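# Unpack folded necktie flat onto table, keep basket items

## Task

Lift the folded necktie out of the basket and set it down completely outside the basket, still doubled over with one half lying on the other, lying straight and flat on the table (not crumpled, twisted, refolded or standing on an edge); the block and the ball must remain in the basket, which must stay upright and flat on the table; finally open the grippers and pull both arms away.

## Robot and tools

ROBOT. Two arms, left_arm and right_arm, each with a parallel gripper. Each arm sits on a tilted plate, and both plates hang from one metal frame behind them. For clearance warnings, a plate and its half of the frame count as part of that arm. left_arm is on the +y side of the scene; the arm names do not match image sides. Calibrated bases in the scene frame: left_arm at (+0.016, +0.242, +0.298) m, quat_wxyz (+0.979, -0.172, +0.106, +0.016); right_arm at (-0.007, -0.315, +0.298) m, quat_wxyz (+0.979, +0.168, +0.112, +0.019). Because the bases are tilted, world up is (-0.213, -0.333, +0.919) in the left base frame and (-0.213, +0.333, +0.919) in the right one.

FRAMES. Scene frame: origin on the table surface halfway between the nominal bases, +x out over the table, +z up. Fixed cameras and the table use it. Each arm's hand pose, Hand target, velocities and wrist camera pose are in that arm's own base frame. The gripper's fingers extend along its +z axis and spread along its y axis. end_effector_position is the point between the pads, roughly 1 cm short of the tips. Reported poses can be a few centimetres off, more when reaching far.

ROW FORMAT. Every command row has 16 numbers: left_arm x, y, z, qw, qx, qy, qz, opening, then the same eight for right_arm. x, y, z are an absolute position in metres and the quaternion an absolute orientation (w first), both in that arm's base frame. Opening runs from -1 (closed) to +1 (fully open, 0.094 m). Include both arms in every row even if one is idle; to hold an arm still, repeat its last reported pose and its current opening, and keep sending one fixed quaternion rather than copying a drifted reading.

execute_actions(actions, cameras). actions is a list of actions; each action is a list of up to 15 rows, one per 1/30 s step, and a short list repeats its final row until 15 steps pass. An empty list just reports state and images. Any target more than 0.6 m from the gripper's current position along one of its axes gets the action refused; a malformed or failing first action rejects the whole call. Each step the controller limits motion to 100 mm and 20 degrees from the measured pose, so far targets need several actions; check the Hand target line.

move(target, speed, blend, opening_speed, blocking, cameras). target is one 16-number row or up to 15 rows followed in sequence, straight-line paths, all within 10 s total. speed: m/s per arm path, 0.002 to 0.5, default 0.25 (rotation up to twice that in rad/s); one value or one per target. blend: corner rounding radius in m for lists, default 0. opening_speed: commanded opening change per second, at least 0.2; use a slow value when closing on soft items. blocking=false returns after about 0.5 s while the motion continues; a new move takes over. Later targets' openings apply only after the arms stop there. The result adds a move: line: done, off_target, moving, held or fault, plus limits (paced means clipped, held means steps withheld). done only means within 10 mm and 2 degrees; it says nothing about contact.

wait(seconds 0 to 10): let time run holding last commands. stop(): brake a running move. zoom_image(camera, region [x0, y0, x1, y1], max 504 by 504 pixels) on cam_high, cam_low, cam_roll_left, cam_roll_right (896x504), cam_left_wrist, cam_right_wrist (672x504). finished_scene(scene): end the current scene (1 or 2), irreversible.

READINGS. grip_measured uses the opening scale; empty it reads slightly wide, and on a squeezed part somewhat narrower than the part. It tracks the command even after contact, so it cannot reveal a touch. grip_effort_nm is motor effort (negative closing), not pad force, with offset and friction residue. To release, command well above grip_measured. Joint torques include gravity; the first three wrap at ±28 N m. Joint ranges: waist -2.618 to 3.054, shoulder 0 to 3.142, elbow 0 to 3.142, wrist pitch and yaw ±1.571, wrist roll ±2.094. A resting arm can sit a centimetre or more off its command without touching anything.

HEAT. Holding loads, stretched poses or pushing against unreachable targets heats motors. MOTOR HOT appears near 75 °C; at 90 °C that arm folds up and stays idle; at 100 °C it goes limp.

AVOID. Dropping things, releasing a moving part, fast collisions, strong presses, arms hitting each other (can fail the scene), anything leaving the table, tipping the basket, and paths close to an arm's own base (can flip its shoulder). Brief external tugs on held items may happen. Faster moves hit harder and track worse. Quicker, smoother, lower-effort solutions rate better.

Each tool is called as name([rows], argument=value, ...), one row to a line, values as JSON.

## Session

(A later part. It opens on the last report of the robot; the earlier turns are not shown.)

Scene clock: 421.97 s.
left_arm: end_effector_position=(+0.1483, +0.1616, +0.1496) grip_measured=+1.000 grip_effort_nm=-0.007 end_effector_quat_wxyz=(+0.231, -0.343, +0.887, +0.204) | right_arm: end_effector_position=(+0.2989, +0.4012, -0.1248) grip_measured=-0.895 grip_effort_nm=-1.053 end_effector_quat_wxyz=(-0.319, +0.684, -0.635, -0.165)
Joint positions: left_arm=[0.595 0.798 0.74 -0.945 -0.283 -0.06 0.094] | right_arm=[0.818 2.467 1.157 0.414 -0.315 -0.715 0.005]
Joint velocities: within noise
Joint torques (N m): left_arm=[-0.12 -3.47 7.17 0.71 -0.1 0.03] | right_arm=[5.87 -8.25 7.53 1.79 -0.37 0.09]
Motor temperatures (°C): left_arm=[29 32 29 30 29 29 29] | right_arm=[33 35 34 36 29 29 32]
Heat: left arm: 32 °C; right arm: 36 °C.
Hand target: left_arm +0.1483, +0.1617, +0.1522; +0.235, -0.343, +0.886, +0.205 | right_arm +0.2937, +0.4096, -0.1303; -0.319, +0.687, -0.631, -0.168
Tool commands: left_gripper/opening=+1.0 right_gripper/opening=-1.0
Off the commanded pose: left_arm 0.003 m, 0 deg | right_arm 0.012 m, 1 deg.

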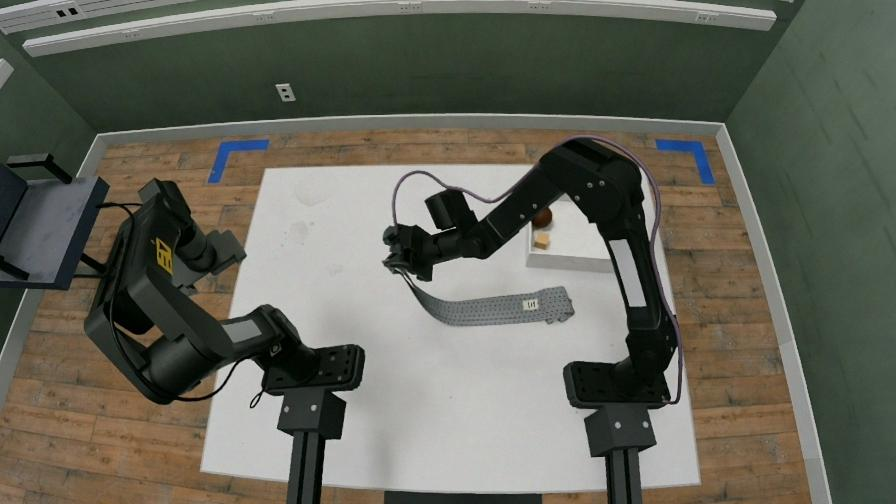

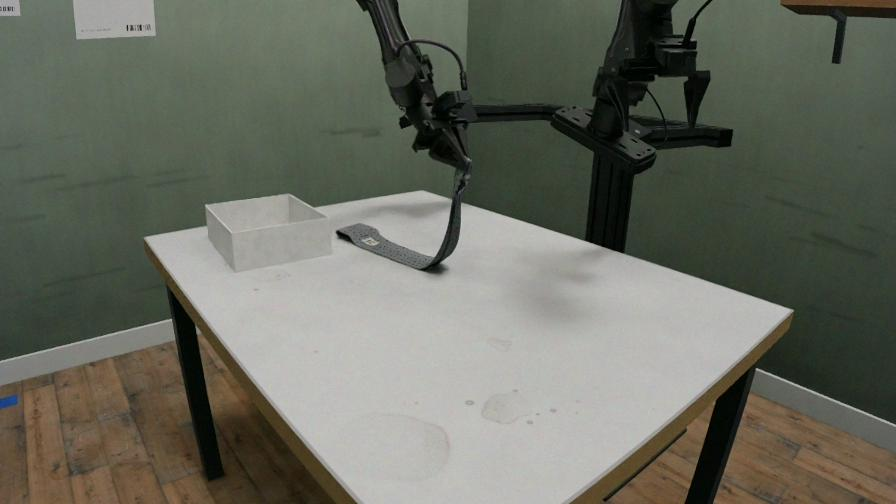

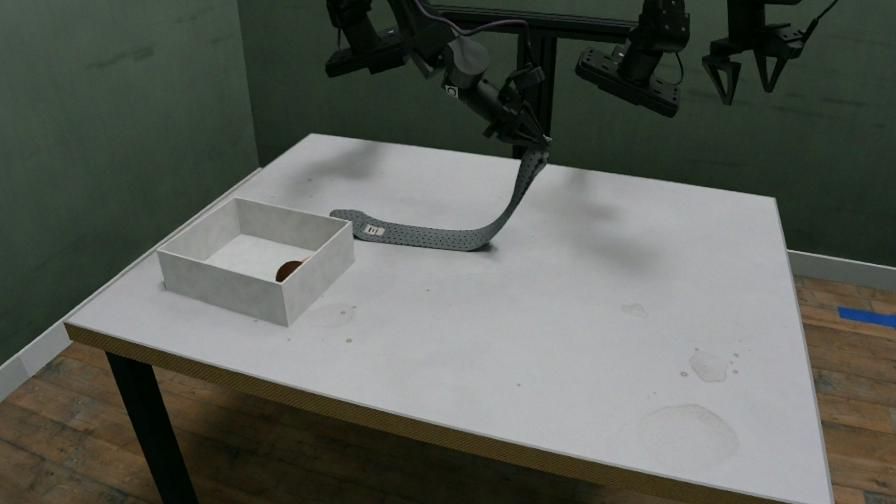

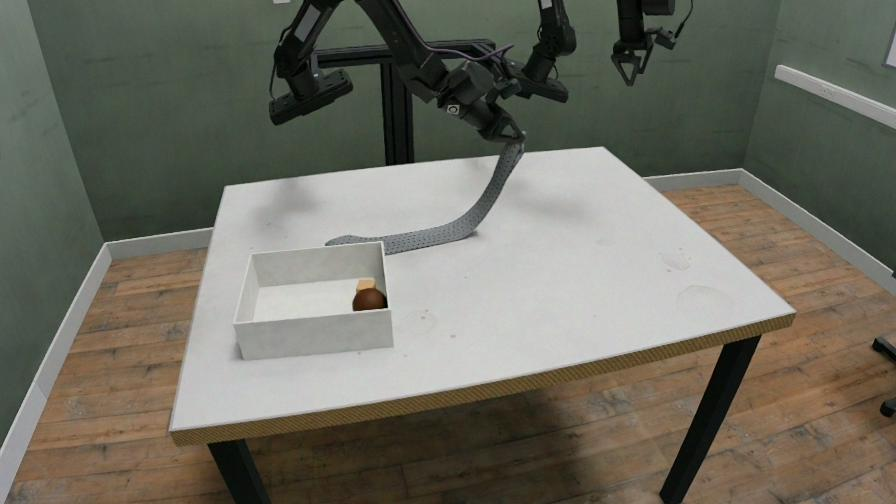

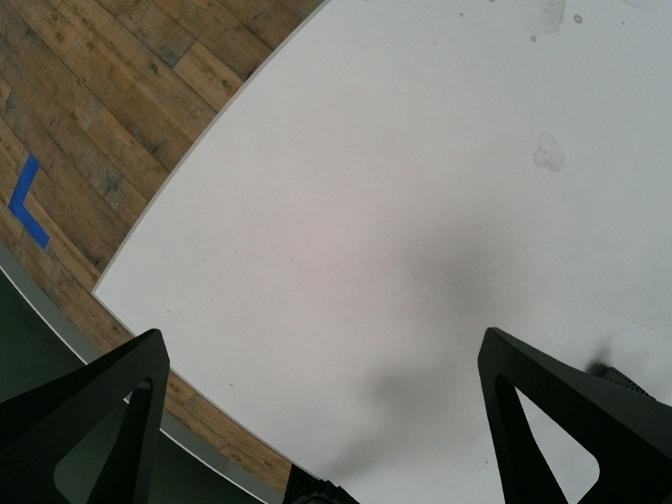

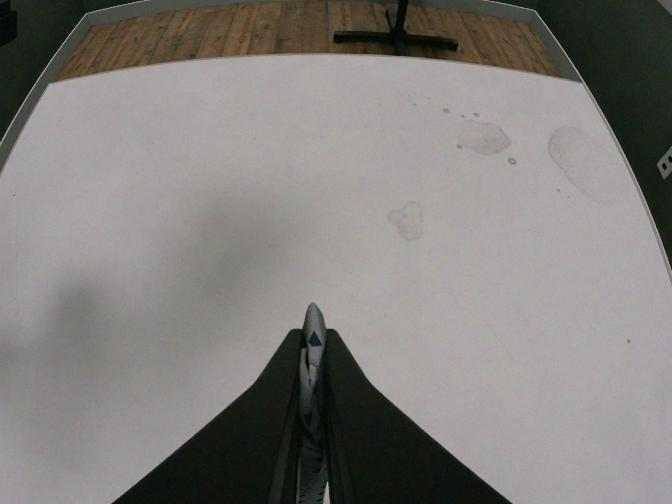

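move([
  [0.1483,0.1617,0.1522,0.235,-0.343,0.886,0.205,1.0,0.2523,0.340,0.0494,0.3189,-0.6873,0.6308,0.1683,-1.0],
  [0.1483,0.1617,0.1522,0.235,-0.343,0.886,0.205,1.0,0.217,0.2485,0.2018,0.3189,-0.6873,0.6308,0.1683,-1.0],
  [0.1483,0.1617,0.1522,0.235,-0.343,0.886,0.205,1.0,0.1852,0.1798,0.3392,0.3189,-0.6873,0.6308,0.1683,-1.0],
  [0.1483,0.1617,0.1522,0.235,-0.343,0.886,0.205,1.0,0.178,0.19,0.42,0.3189,-0.6873,0.6308,0.1683,-1.0],
], blend=0.02, speed=0.15)

zoom_image(camera="cam_low", region=[250, 0, 550, 300])

Scene clock: 440.10 s.
left_arm: end_effector_position=(+0.1483, +0.1616, +0.1496) grip_measured=+1.000 grip_effort_nm=-0.017 end_effector_quat_wxyz=(+0.231, -0.343, +0.887, +0.204) | right_arm: end_effector_position=(+0.1838, +0.1892, +0.4203) grip_measured=-0.895 grip_effort_nm=-1.053 end_effector_quat_wxyz=(-0.411, +0.650, -0.623, -0.143)
Joint positions: left_arm=[0.595 0.798 0.74 -0.945 -0.283 -0.06 0.094] | right_arm=[0.452 1.301 2.034 -1.533 -0.523 -0.946 0.005]
Joint velocities: within noise
Joint torques (N m): left_arm=[-0.14 -3.52 7.16 0.7 -0.09 0.02] | right_arm=[1.95 -1.95 7.06 1.35 -0.51 0.09]
Motor temperatures (°C): left_arm=[29 32 29 30 29 29 29] | right_arm=[33 35 34 35 29 29 32]
Heat: left arm: 32 °C; right arm: 35 °C.
Hand target: left_arm +0.1483, +0.1617, +0.1522; +0.235, -0.343, +0.886, +0.205 | right_arm +0.1780, +0.1902, +0.4196; -0.402, +0.652, -0.625, -0.152
Off the commanded pose: left_arm 0.003 m, 0 deg | right_arm 0.006 m, 12 deg.
joint sent to its limit (right arm) — joint 4 (wrist pitch), lower limit. The joint targets are off in orientation, not in position.
move: off_target (right_arm)

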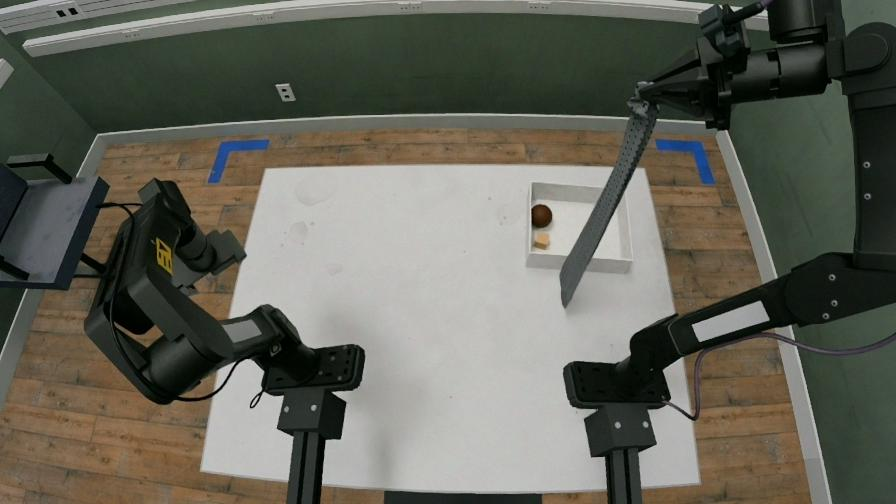

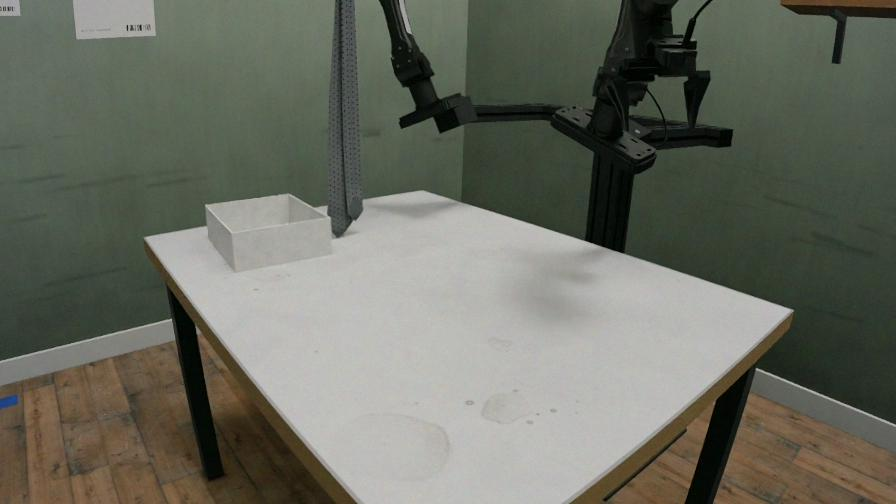

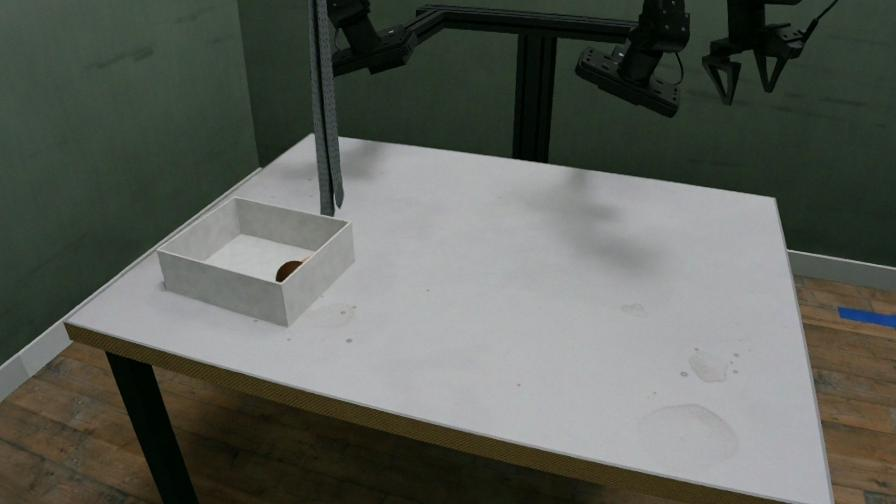

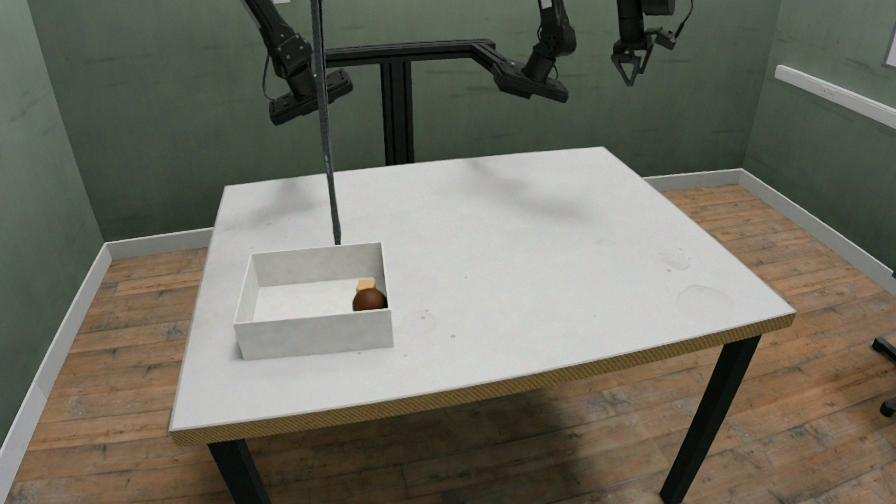

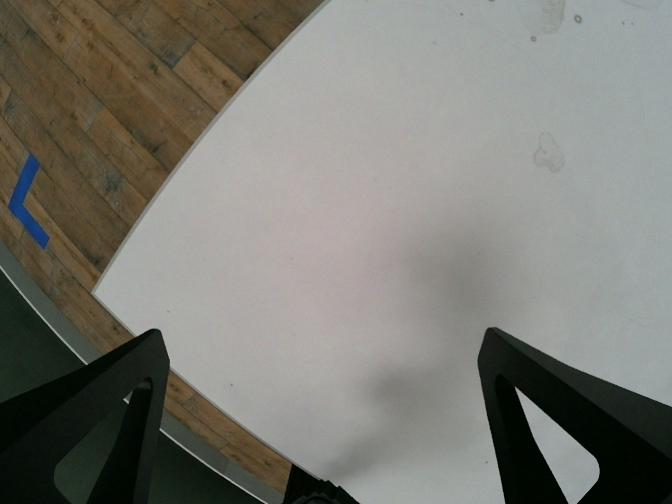

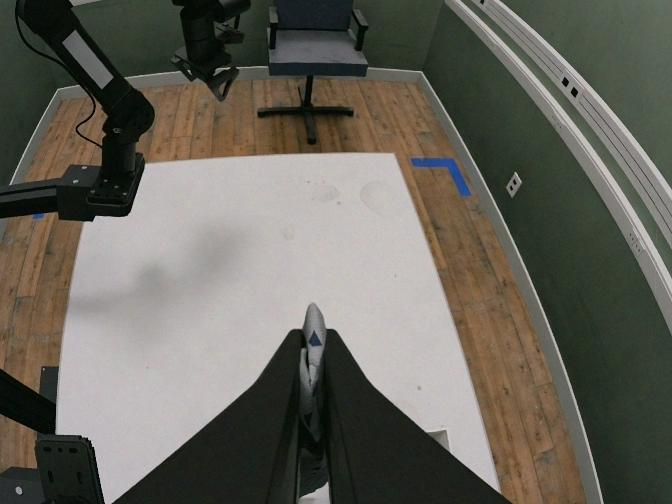

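Scaled by 1.680.

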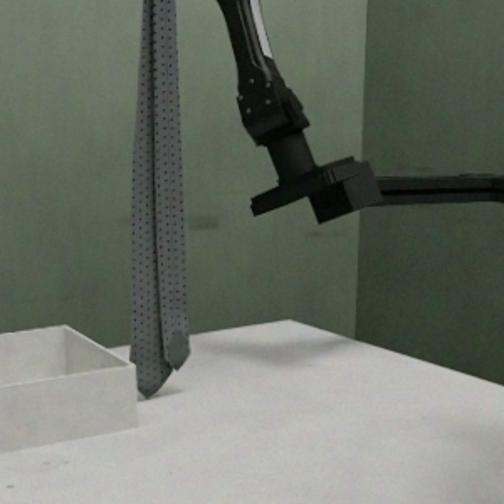

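move(target=[0.1483,0.1617,0.1522,0.235,-0.343,0.886,0.205,1.0,0.1607,0.0822,0.445,0.3189,-0.6873,0.6308,0.1683,-1.0], speed=0.1, cameras=["cam_high","cam_low","cam_roll_right"])

zoom_image(camera="cam_low", region=[250, 50, 450, 300])

Scene clock: 462.53 s.
left_arm: end_effector_position=(+0.1483, +0.1616, +0.1496) grip_measured=+1.000 grip_effort_nm=-0.017 end_effector_quat_wxyz=(+0.231, -0.343, +0.887, +0.204) | right_arm: end_effector_position=(+0.1657, +0.0813, +0.4446) grip_measured=-0.896 grip_effort_nm=-1.057 end_effector_quat_wxyz=(+0.491, -0.557, +0.666, -0.074)
Joint positions: left_arm=[0.595 0.798 0.74 -0.945 -0.283 -0.06 0.094] | right_arm=[0.009 1.009 1.944 -1.536 -0.457 -1.141 0.005]
Joint velocities: within noise
Joint torques (N m): left_arm=[-0.1 -3.55 7.17 0.7 -0.09 0.02] | right_arm=[0.61 -1.07 7.25 1.45 -0.43 0.03]
Motor temperatures (°C): left_arm=[29 32 29 30 29 29 29] | right_arm=[33 34 34 34 29 29 32]
Heat: left arm: 32 °C; right arm: 34 °C.
Hand target: left_arm +0.1483, +0.1617, +0.1522; +0.235, -0.343, +0.886, +0.205 | right_arm +0.1610, +0.0830, +0.4446; +0.488, -0.560, +0.666, -0.068
Off the commanded pose: left_arm 0.003 m, 0 deg | right_arm 0.005 m, 38 deg; orientation clipped.
joint sent to its limit (right arm) — joint 4 (wrist pitch), lower limit. The joint targets are off in orientation, not in position.
move: off_target (right_arm); limits=paced
Images, in order (width x height): cam_high 896x504, cam_low 896x504, cam_roll_right 896x504.

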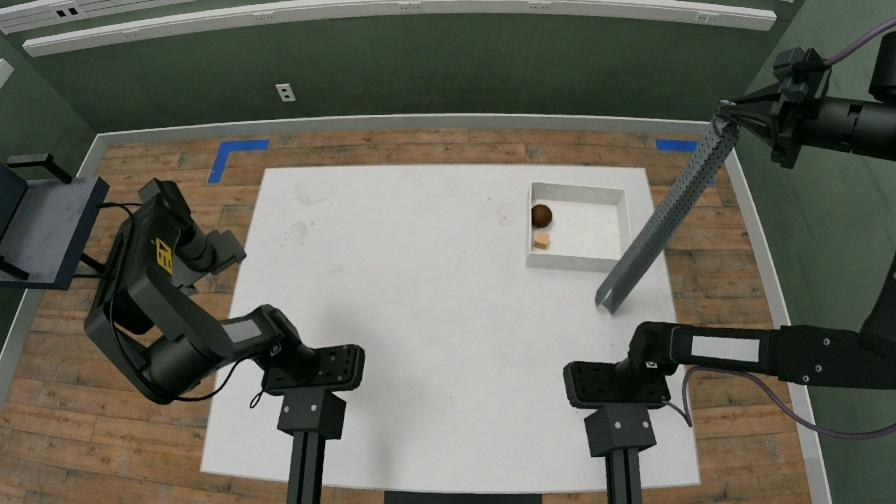

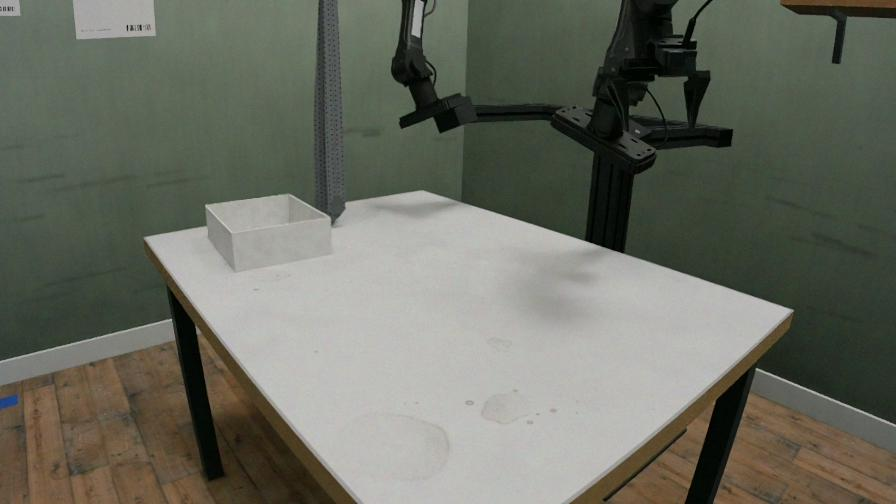

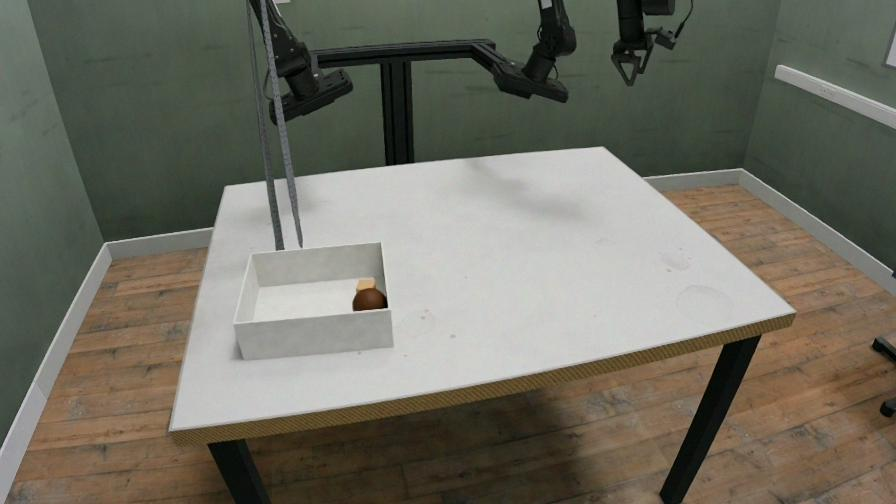

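Scaled by 2.016.

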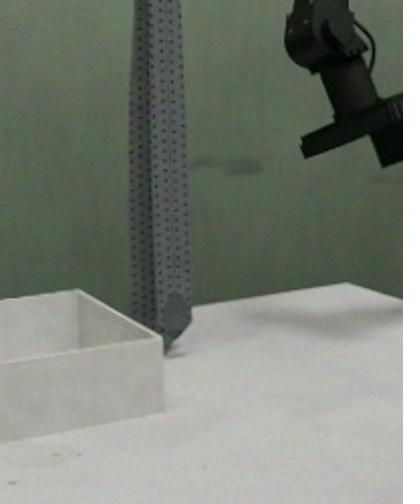

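move([
  [0.1483,0.1617,0.1522,0.235,-0.343,0.886,0.205,1.0,0.1738,0.1571,0.3883,0.3189,-0.6873,0.6308,0.1683,-1.0],
  [0.1483,0.1617,0.1522,0.235,-0.343,0.886,0.205,1.0,0.1888,0.2713,0.3231,0.3189,-0.6873,0.6308,0.1683,-1.0],
  [0.1483,0.1617,0.1522,0.235,-0.343,0.886,0.205,1.0,0.2125,0.3722,0.2212,0.3189,-0.6873,0.6308,0.1683,-1.0],
], speed=0.12, blend=0.02, cameras=["cam_high","cam_low","cam_roll_right"])

zoom_image(camera="cam_high", region=[440, 180, 660, 360])

Scene clock: 482.20 s.
left_arm: end_effector_position=(+0.1483, +0.1616, +0.1496) grip_measured=+1.000 grip_effort_nm=-0.012 end_effector_quat_wxyz=(+0.231, -0.343, +0.887, +0.204) | right_arm: end_effector_position=(+0.2179, +0.3683, +0.2287) grip_measured=-0.895 grip_effort_nm=-1.053 end_effector_quat_wxyz=(-0.325, +0.684, -0.632, -0.165)
Joint positions: left_arm=[0.595 0.798 0.74 -0.945 -0.283 -0.06 0.094] | right_arm=[0.934 1.556 1.435 -0.736 -0.243 -0.626 0.005]
Joint velocities: within noise
Joint torques (N m): left_arm=[-0.12 -3.54 7.17 0.7 -0.09 0.02] | right_arm=[3.85 -4.44 6.8 1.92 -0.33 0.11]
Motor temperatures (°C): left_arm=[29 32 29 30 29 29 29] | right_arm=[33 34 34 35 29 29 32]
Heat: left arm: 32 °C; right arm: 35 °C.
Hand target: left_arm +0.1483, +0.1617, +0.1522; +0.235, -0.343, +0.886, +0.205 | right_arm +0.2125, +0.3721, +0.2213; -0.319, +0.687, -0.631, -0.168
Off the commanded pose: left_arm 0.003 m, 0 deg | right_arm 0.010 m, 1 deg.
move: done
Images, in order (width x height): cam_high 896x504, cam_low 896x504, cam_roll_right 896x504.

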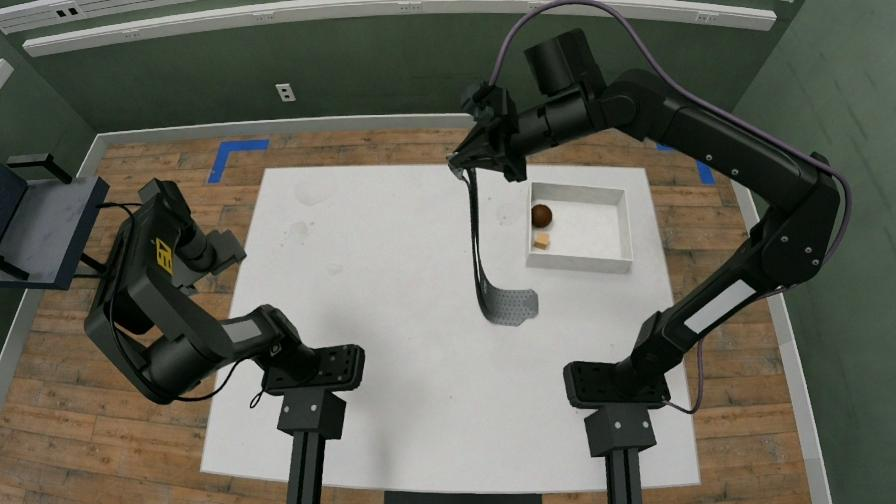

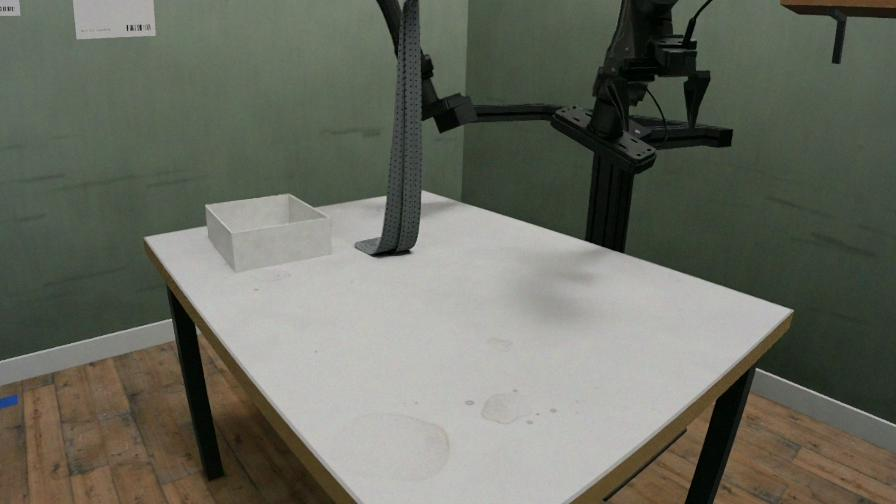

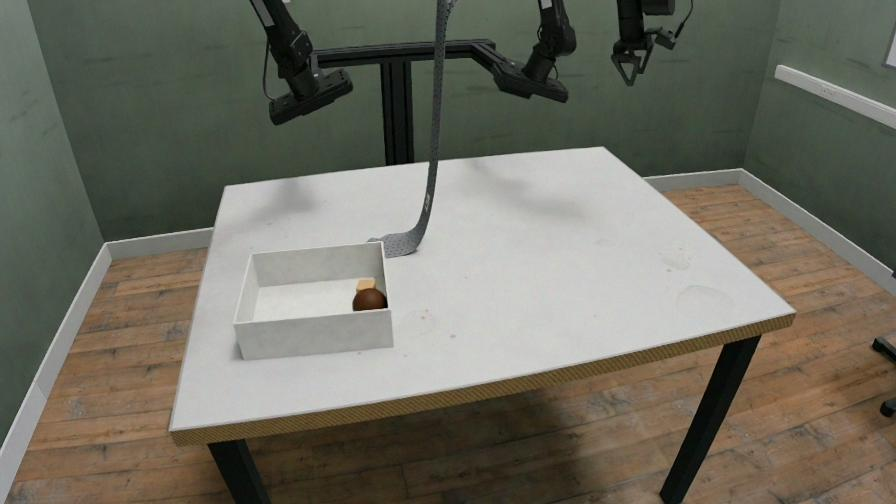

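Scaled by 2.291.

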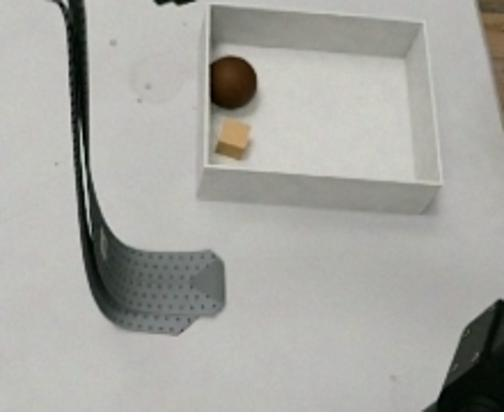

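zoom_image(camera="cam_high", region=[470, 260, 560, 340])

zoom_image(camera="cam_low", region=[330, 160, 450, 270])

Scaled by 5.600.

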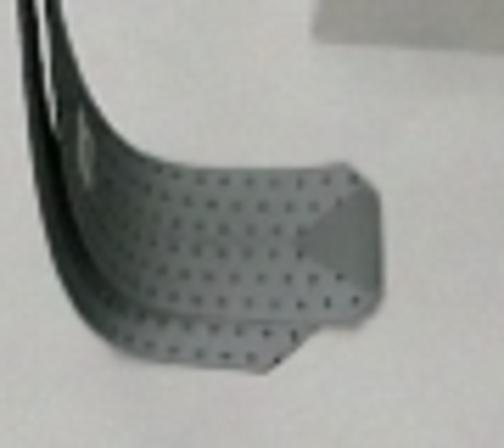

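Scaled by 4.200.

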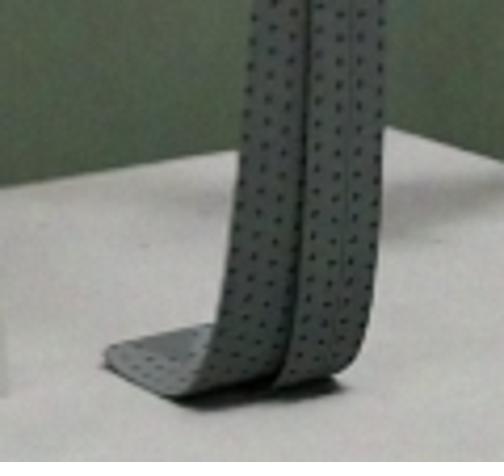

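move([
  [0.1483,0.1617,0.1522,0.235,-0.343,0.886,0.205,1.0,0.1888,0.2713,0.3231,0.3189,-0.6873,0.6308,0.1683,-1.0],
  [0.1483,0.1617,0.1522,0.235,-0.343,0.886,0.205,1.0,0.1738,0.1571,0.41,0.3189,-0.6873,0.6308,0.1683,-1.0],
], speed=0.15, blend=0.02, cameras=["cam_high","cam_low","cam_roll_left","cam_roll_right"])

zoom_image(camera="cam_low", region=[310, 180, 370, 240])

zoom_image(camera="cam_high", region=[550, 270, 620, 330])

zoom_image(camera="cam_roll_left", region=[280, 170, 350, 230])

Scene clock: 511.97 s.
left_arm: end_effector_position=(+0.1483, +0.1616, +0.1496) grip_measured=+1.000 grip_effort_nm=-0.012 end_effector_quat_wxyz=(+0.231, -0.343, +0.887, +0.204) | right_arm: end_effector_position=(+0.1799, +0.1565, +0.4094) grip_measured=-0.895 grip_effort_nm=-1.062 end_effector_quat_wxyz=(-0.424, +0.638, -0.634, -0.110)
Joint positions: left_arm=[0.595 0.798 0.74 -0.945 -0.283 -0.06 0.094] | right_arm=[0.304 1.19 1.911 -1.534 -0.559 -1.046 0.005]
Joint velocities: within noise
Joint torques (N m): left_arm=[-0.1 -3.52 7.15 0.69 -0.1 0.02] | right_arm=[0.27 -2.1 6.64 1.27 -0.8 -0.06]
Motor temperatures (°C): left_arm=[29 32 29 30 29 29 29] | right_arm=[33 34 34 37 29 29 33]
Heat: left arm: 32 °C; right arm: 37 °C.
Hand target: left_arm +0.1483, +0.1617, +0.1522; +0.235, -0.343, +0.886, +0.205 | right_arm +0.1739, +0.1576, +0.4097; -0.420, +0.640, -0.632, -0.123
Off the commanded pose: left_arm 0.003 m, 0 deg | right_arm 0.006 m, 15 deg.
joint sent to its limit (right arm) — joint 4 (wrist pitch), lower limit. The joint targets are off in orientation, not in position.
move: off_target (right_arm)
Images, in order (width x height): cam_high 896x504, cam_low 896x504, cam_roll_left 896x504, cam_roll_right 896x504.

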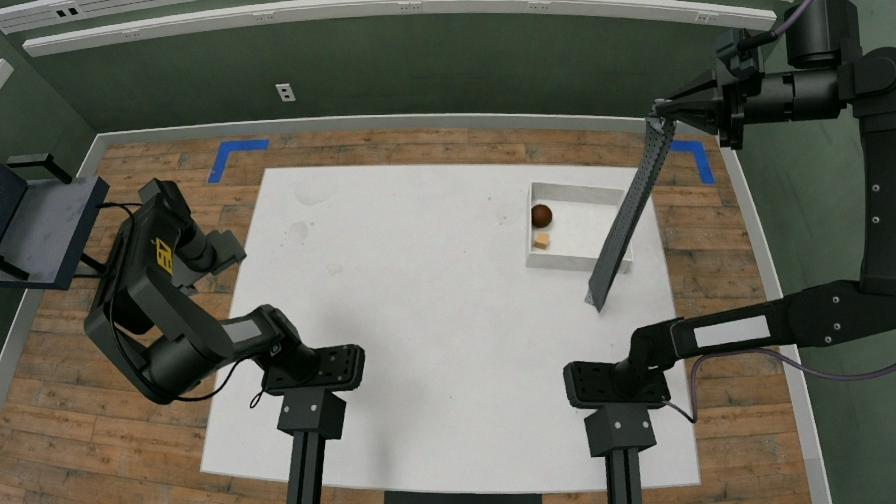

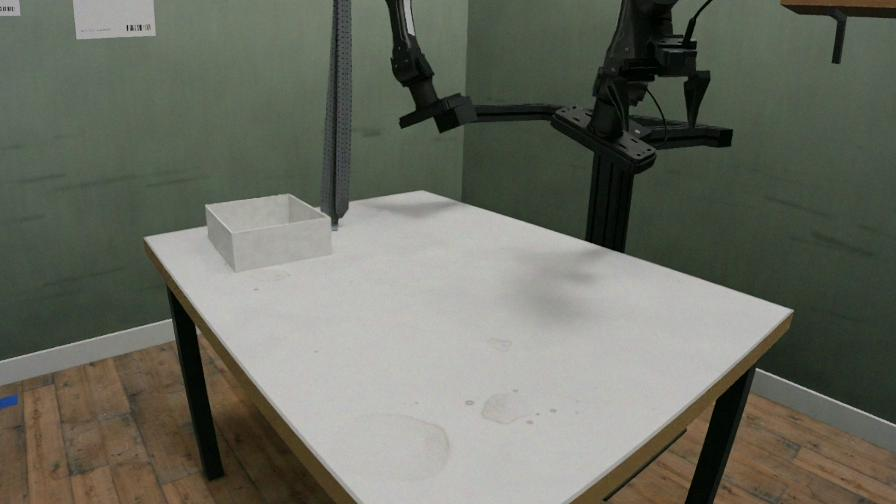

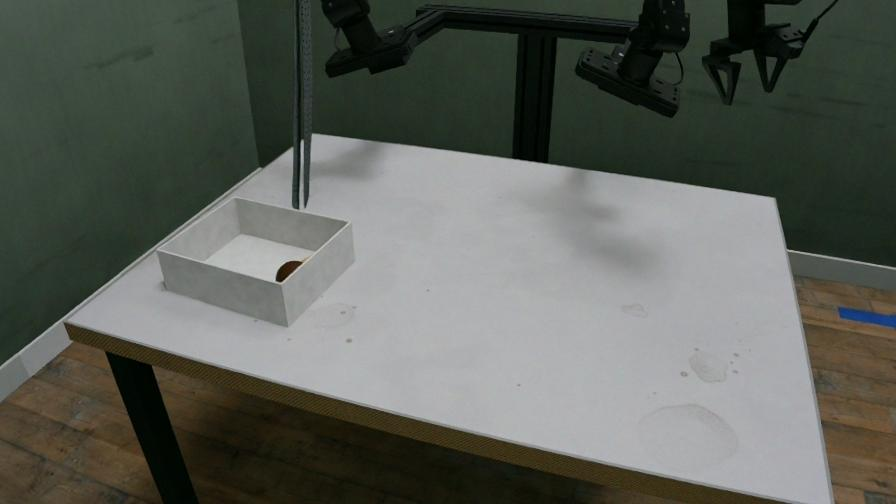

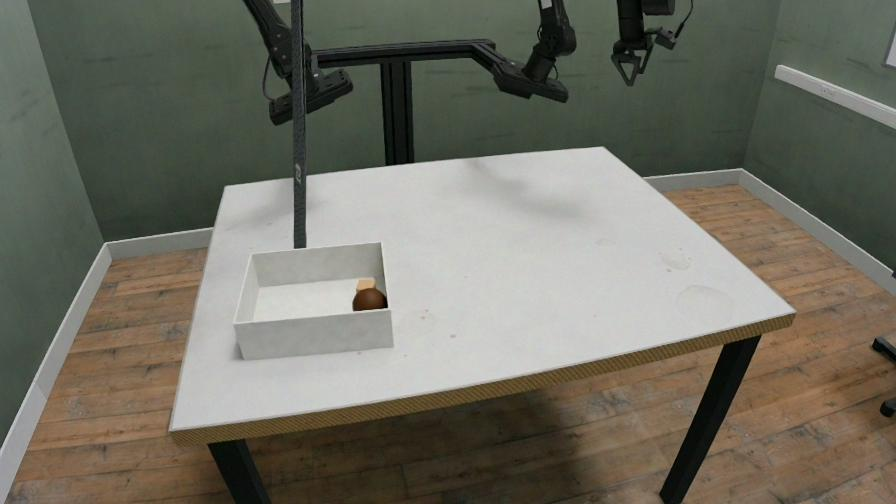

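Scaled by 8.400.

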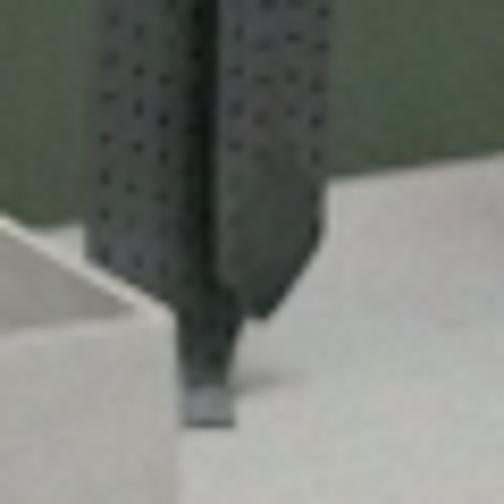

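Scaled by 7.200.

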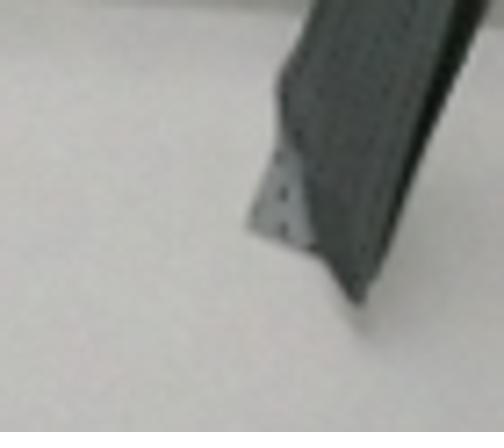

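Scaled by 7.200.

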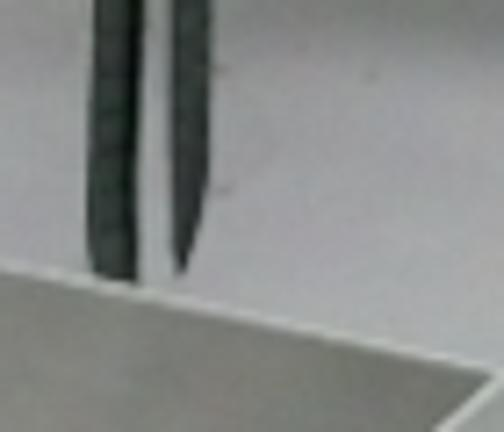

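move(target=[0.1483,0.1617,0.1522,0.235,-0.343,0.886,0.205,1.0,0.1478,0.0706,0.5008,0.3189,-0.6873,0.6308,0.1683,-1.0], speed=0.12, cameras=["cam_high","cam_low","cam_roll_left","cam_roll_right"])

zoom_image(camera="cam_low", region=[290, 140, 370, 220])

zoom_image(camera="cam_high", region=[580, 250, 670, 340])

Scene clock: 534.47 s.
left_arm: end_effector_position=(+0.1483, +0.1616, +0.1496) grip_measured=+1.000 grip_effort_nm=-0.017 end_effector_quat_wxyz=(+0.231, -0.343, +0.887, +0.204) | right_arm: end_effector_position=(+0.1526, +0.0715, +0.5009) grip_measured=-0.896 grip_effort_nm=-1.053 end_effector_quat_wxyz=(+0.540, -0.518, +0.651, -0.130)
Joint positions: left_arm=[0.595 0.798 0.74 -0.945 -0.283 -0.06 0.094] | right_arm=[0.275 1.06 2.199 -1.537 -0.148 -0.972 0.005]
Joint velocities: within noise
Joint torques (N m): left_arm=[-0.1 -3.52 7.2 0.69 -0.1 0.02] | right_arm=[0.29 0.34 5.74 1.76 -0.3 0.11]
Motor temperatures (°C): left_arm=[29 32 29 30 29 29 29] | right_arm=[32 34 34 35 30 29 33]
Heat: left arm: 32 °C; right arm: 35 °C.
Hand target: left_arm +0.1483, +0.1617, +0.1522; +0.235, -0.343, +0.886, +0.205 | right_arm +0.1478, +0.0713, +0.5004; +0.538, -0.519, +0.653, -0.125
Off the commanded pose: left_arm 0.003 m, 0 deg | right_arm 0.005 m, 47 deg; orientation clipped.
joint sent to its limit (right arm) — joint 4 (wrist pitch), lower limit. The joint targets are off in orientation, not in position.
move: off_target (right_arm); limits=paced
Images, in order (width x height): cam_high 896x504, cam_low 896x504, cam_roll_left 896x504, cam_roll_right 896x504.

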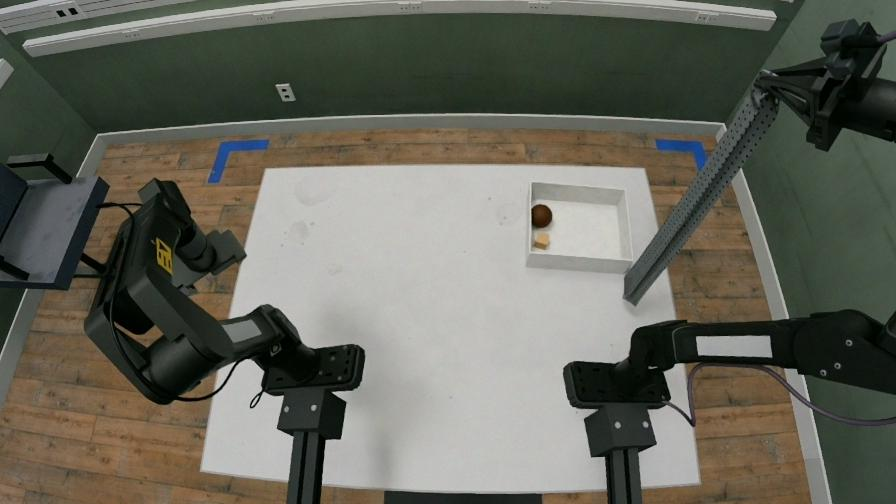

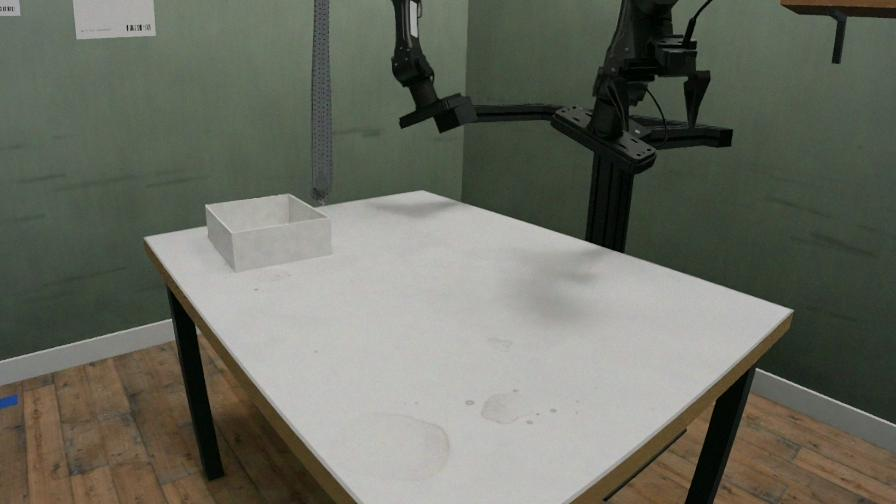

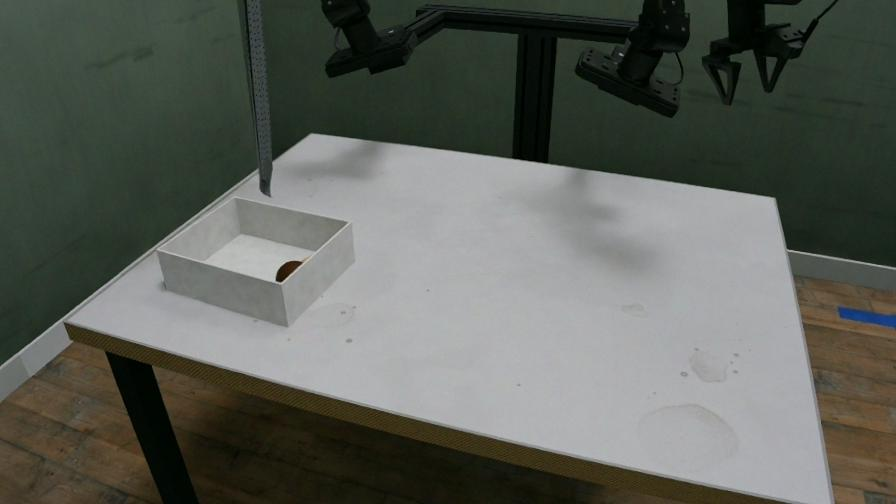

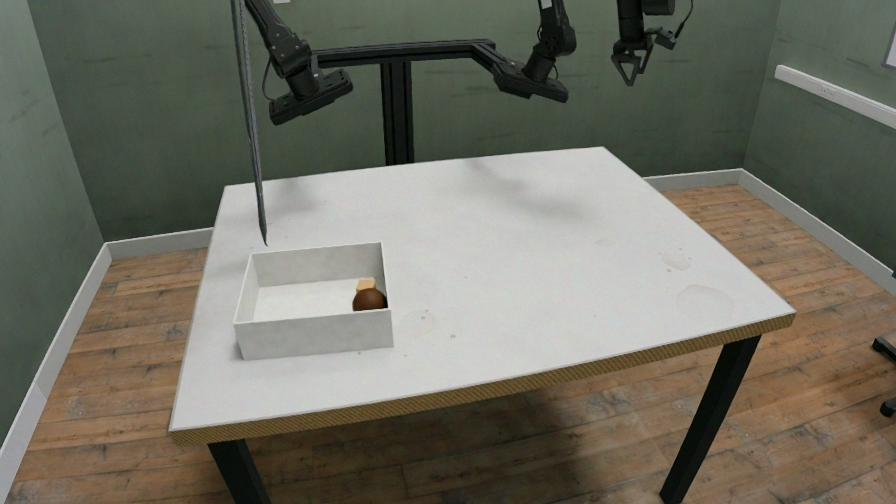

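Scaled by 6.300.

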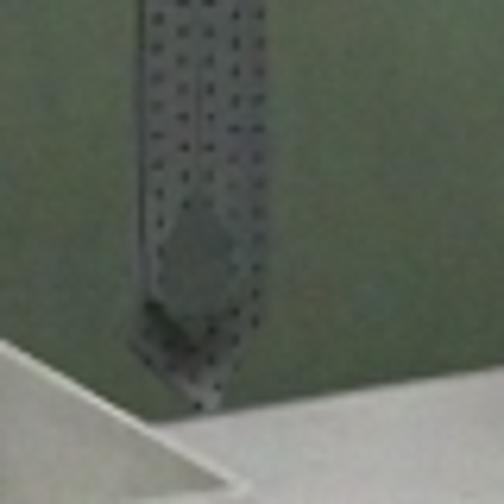

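Scaled by 5.600.

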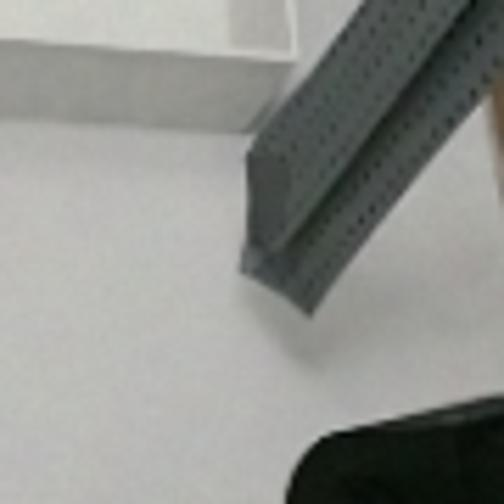

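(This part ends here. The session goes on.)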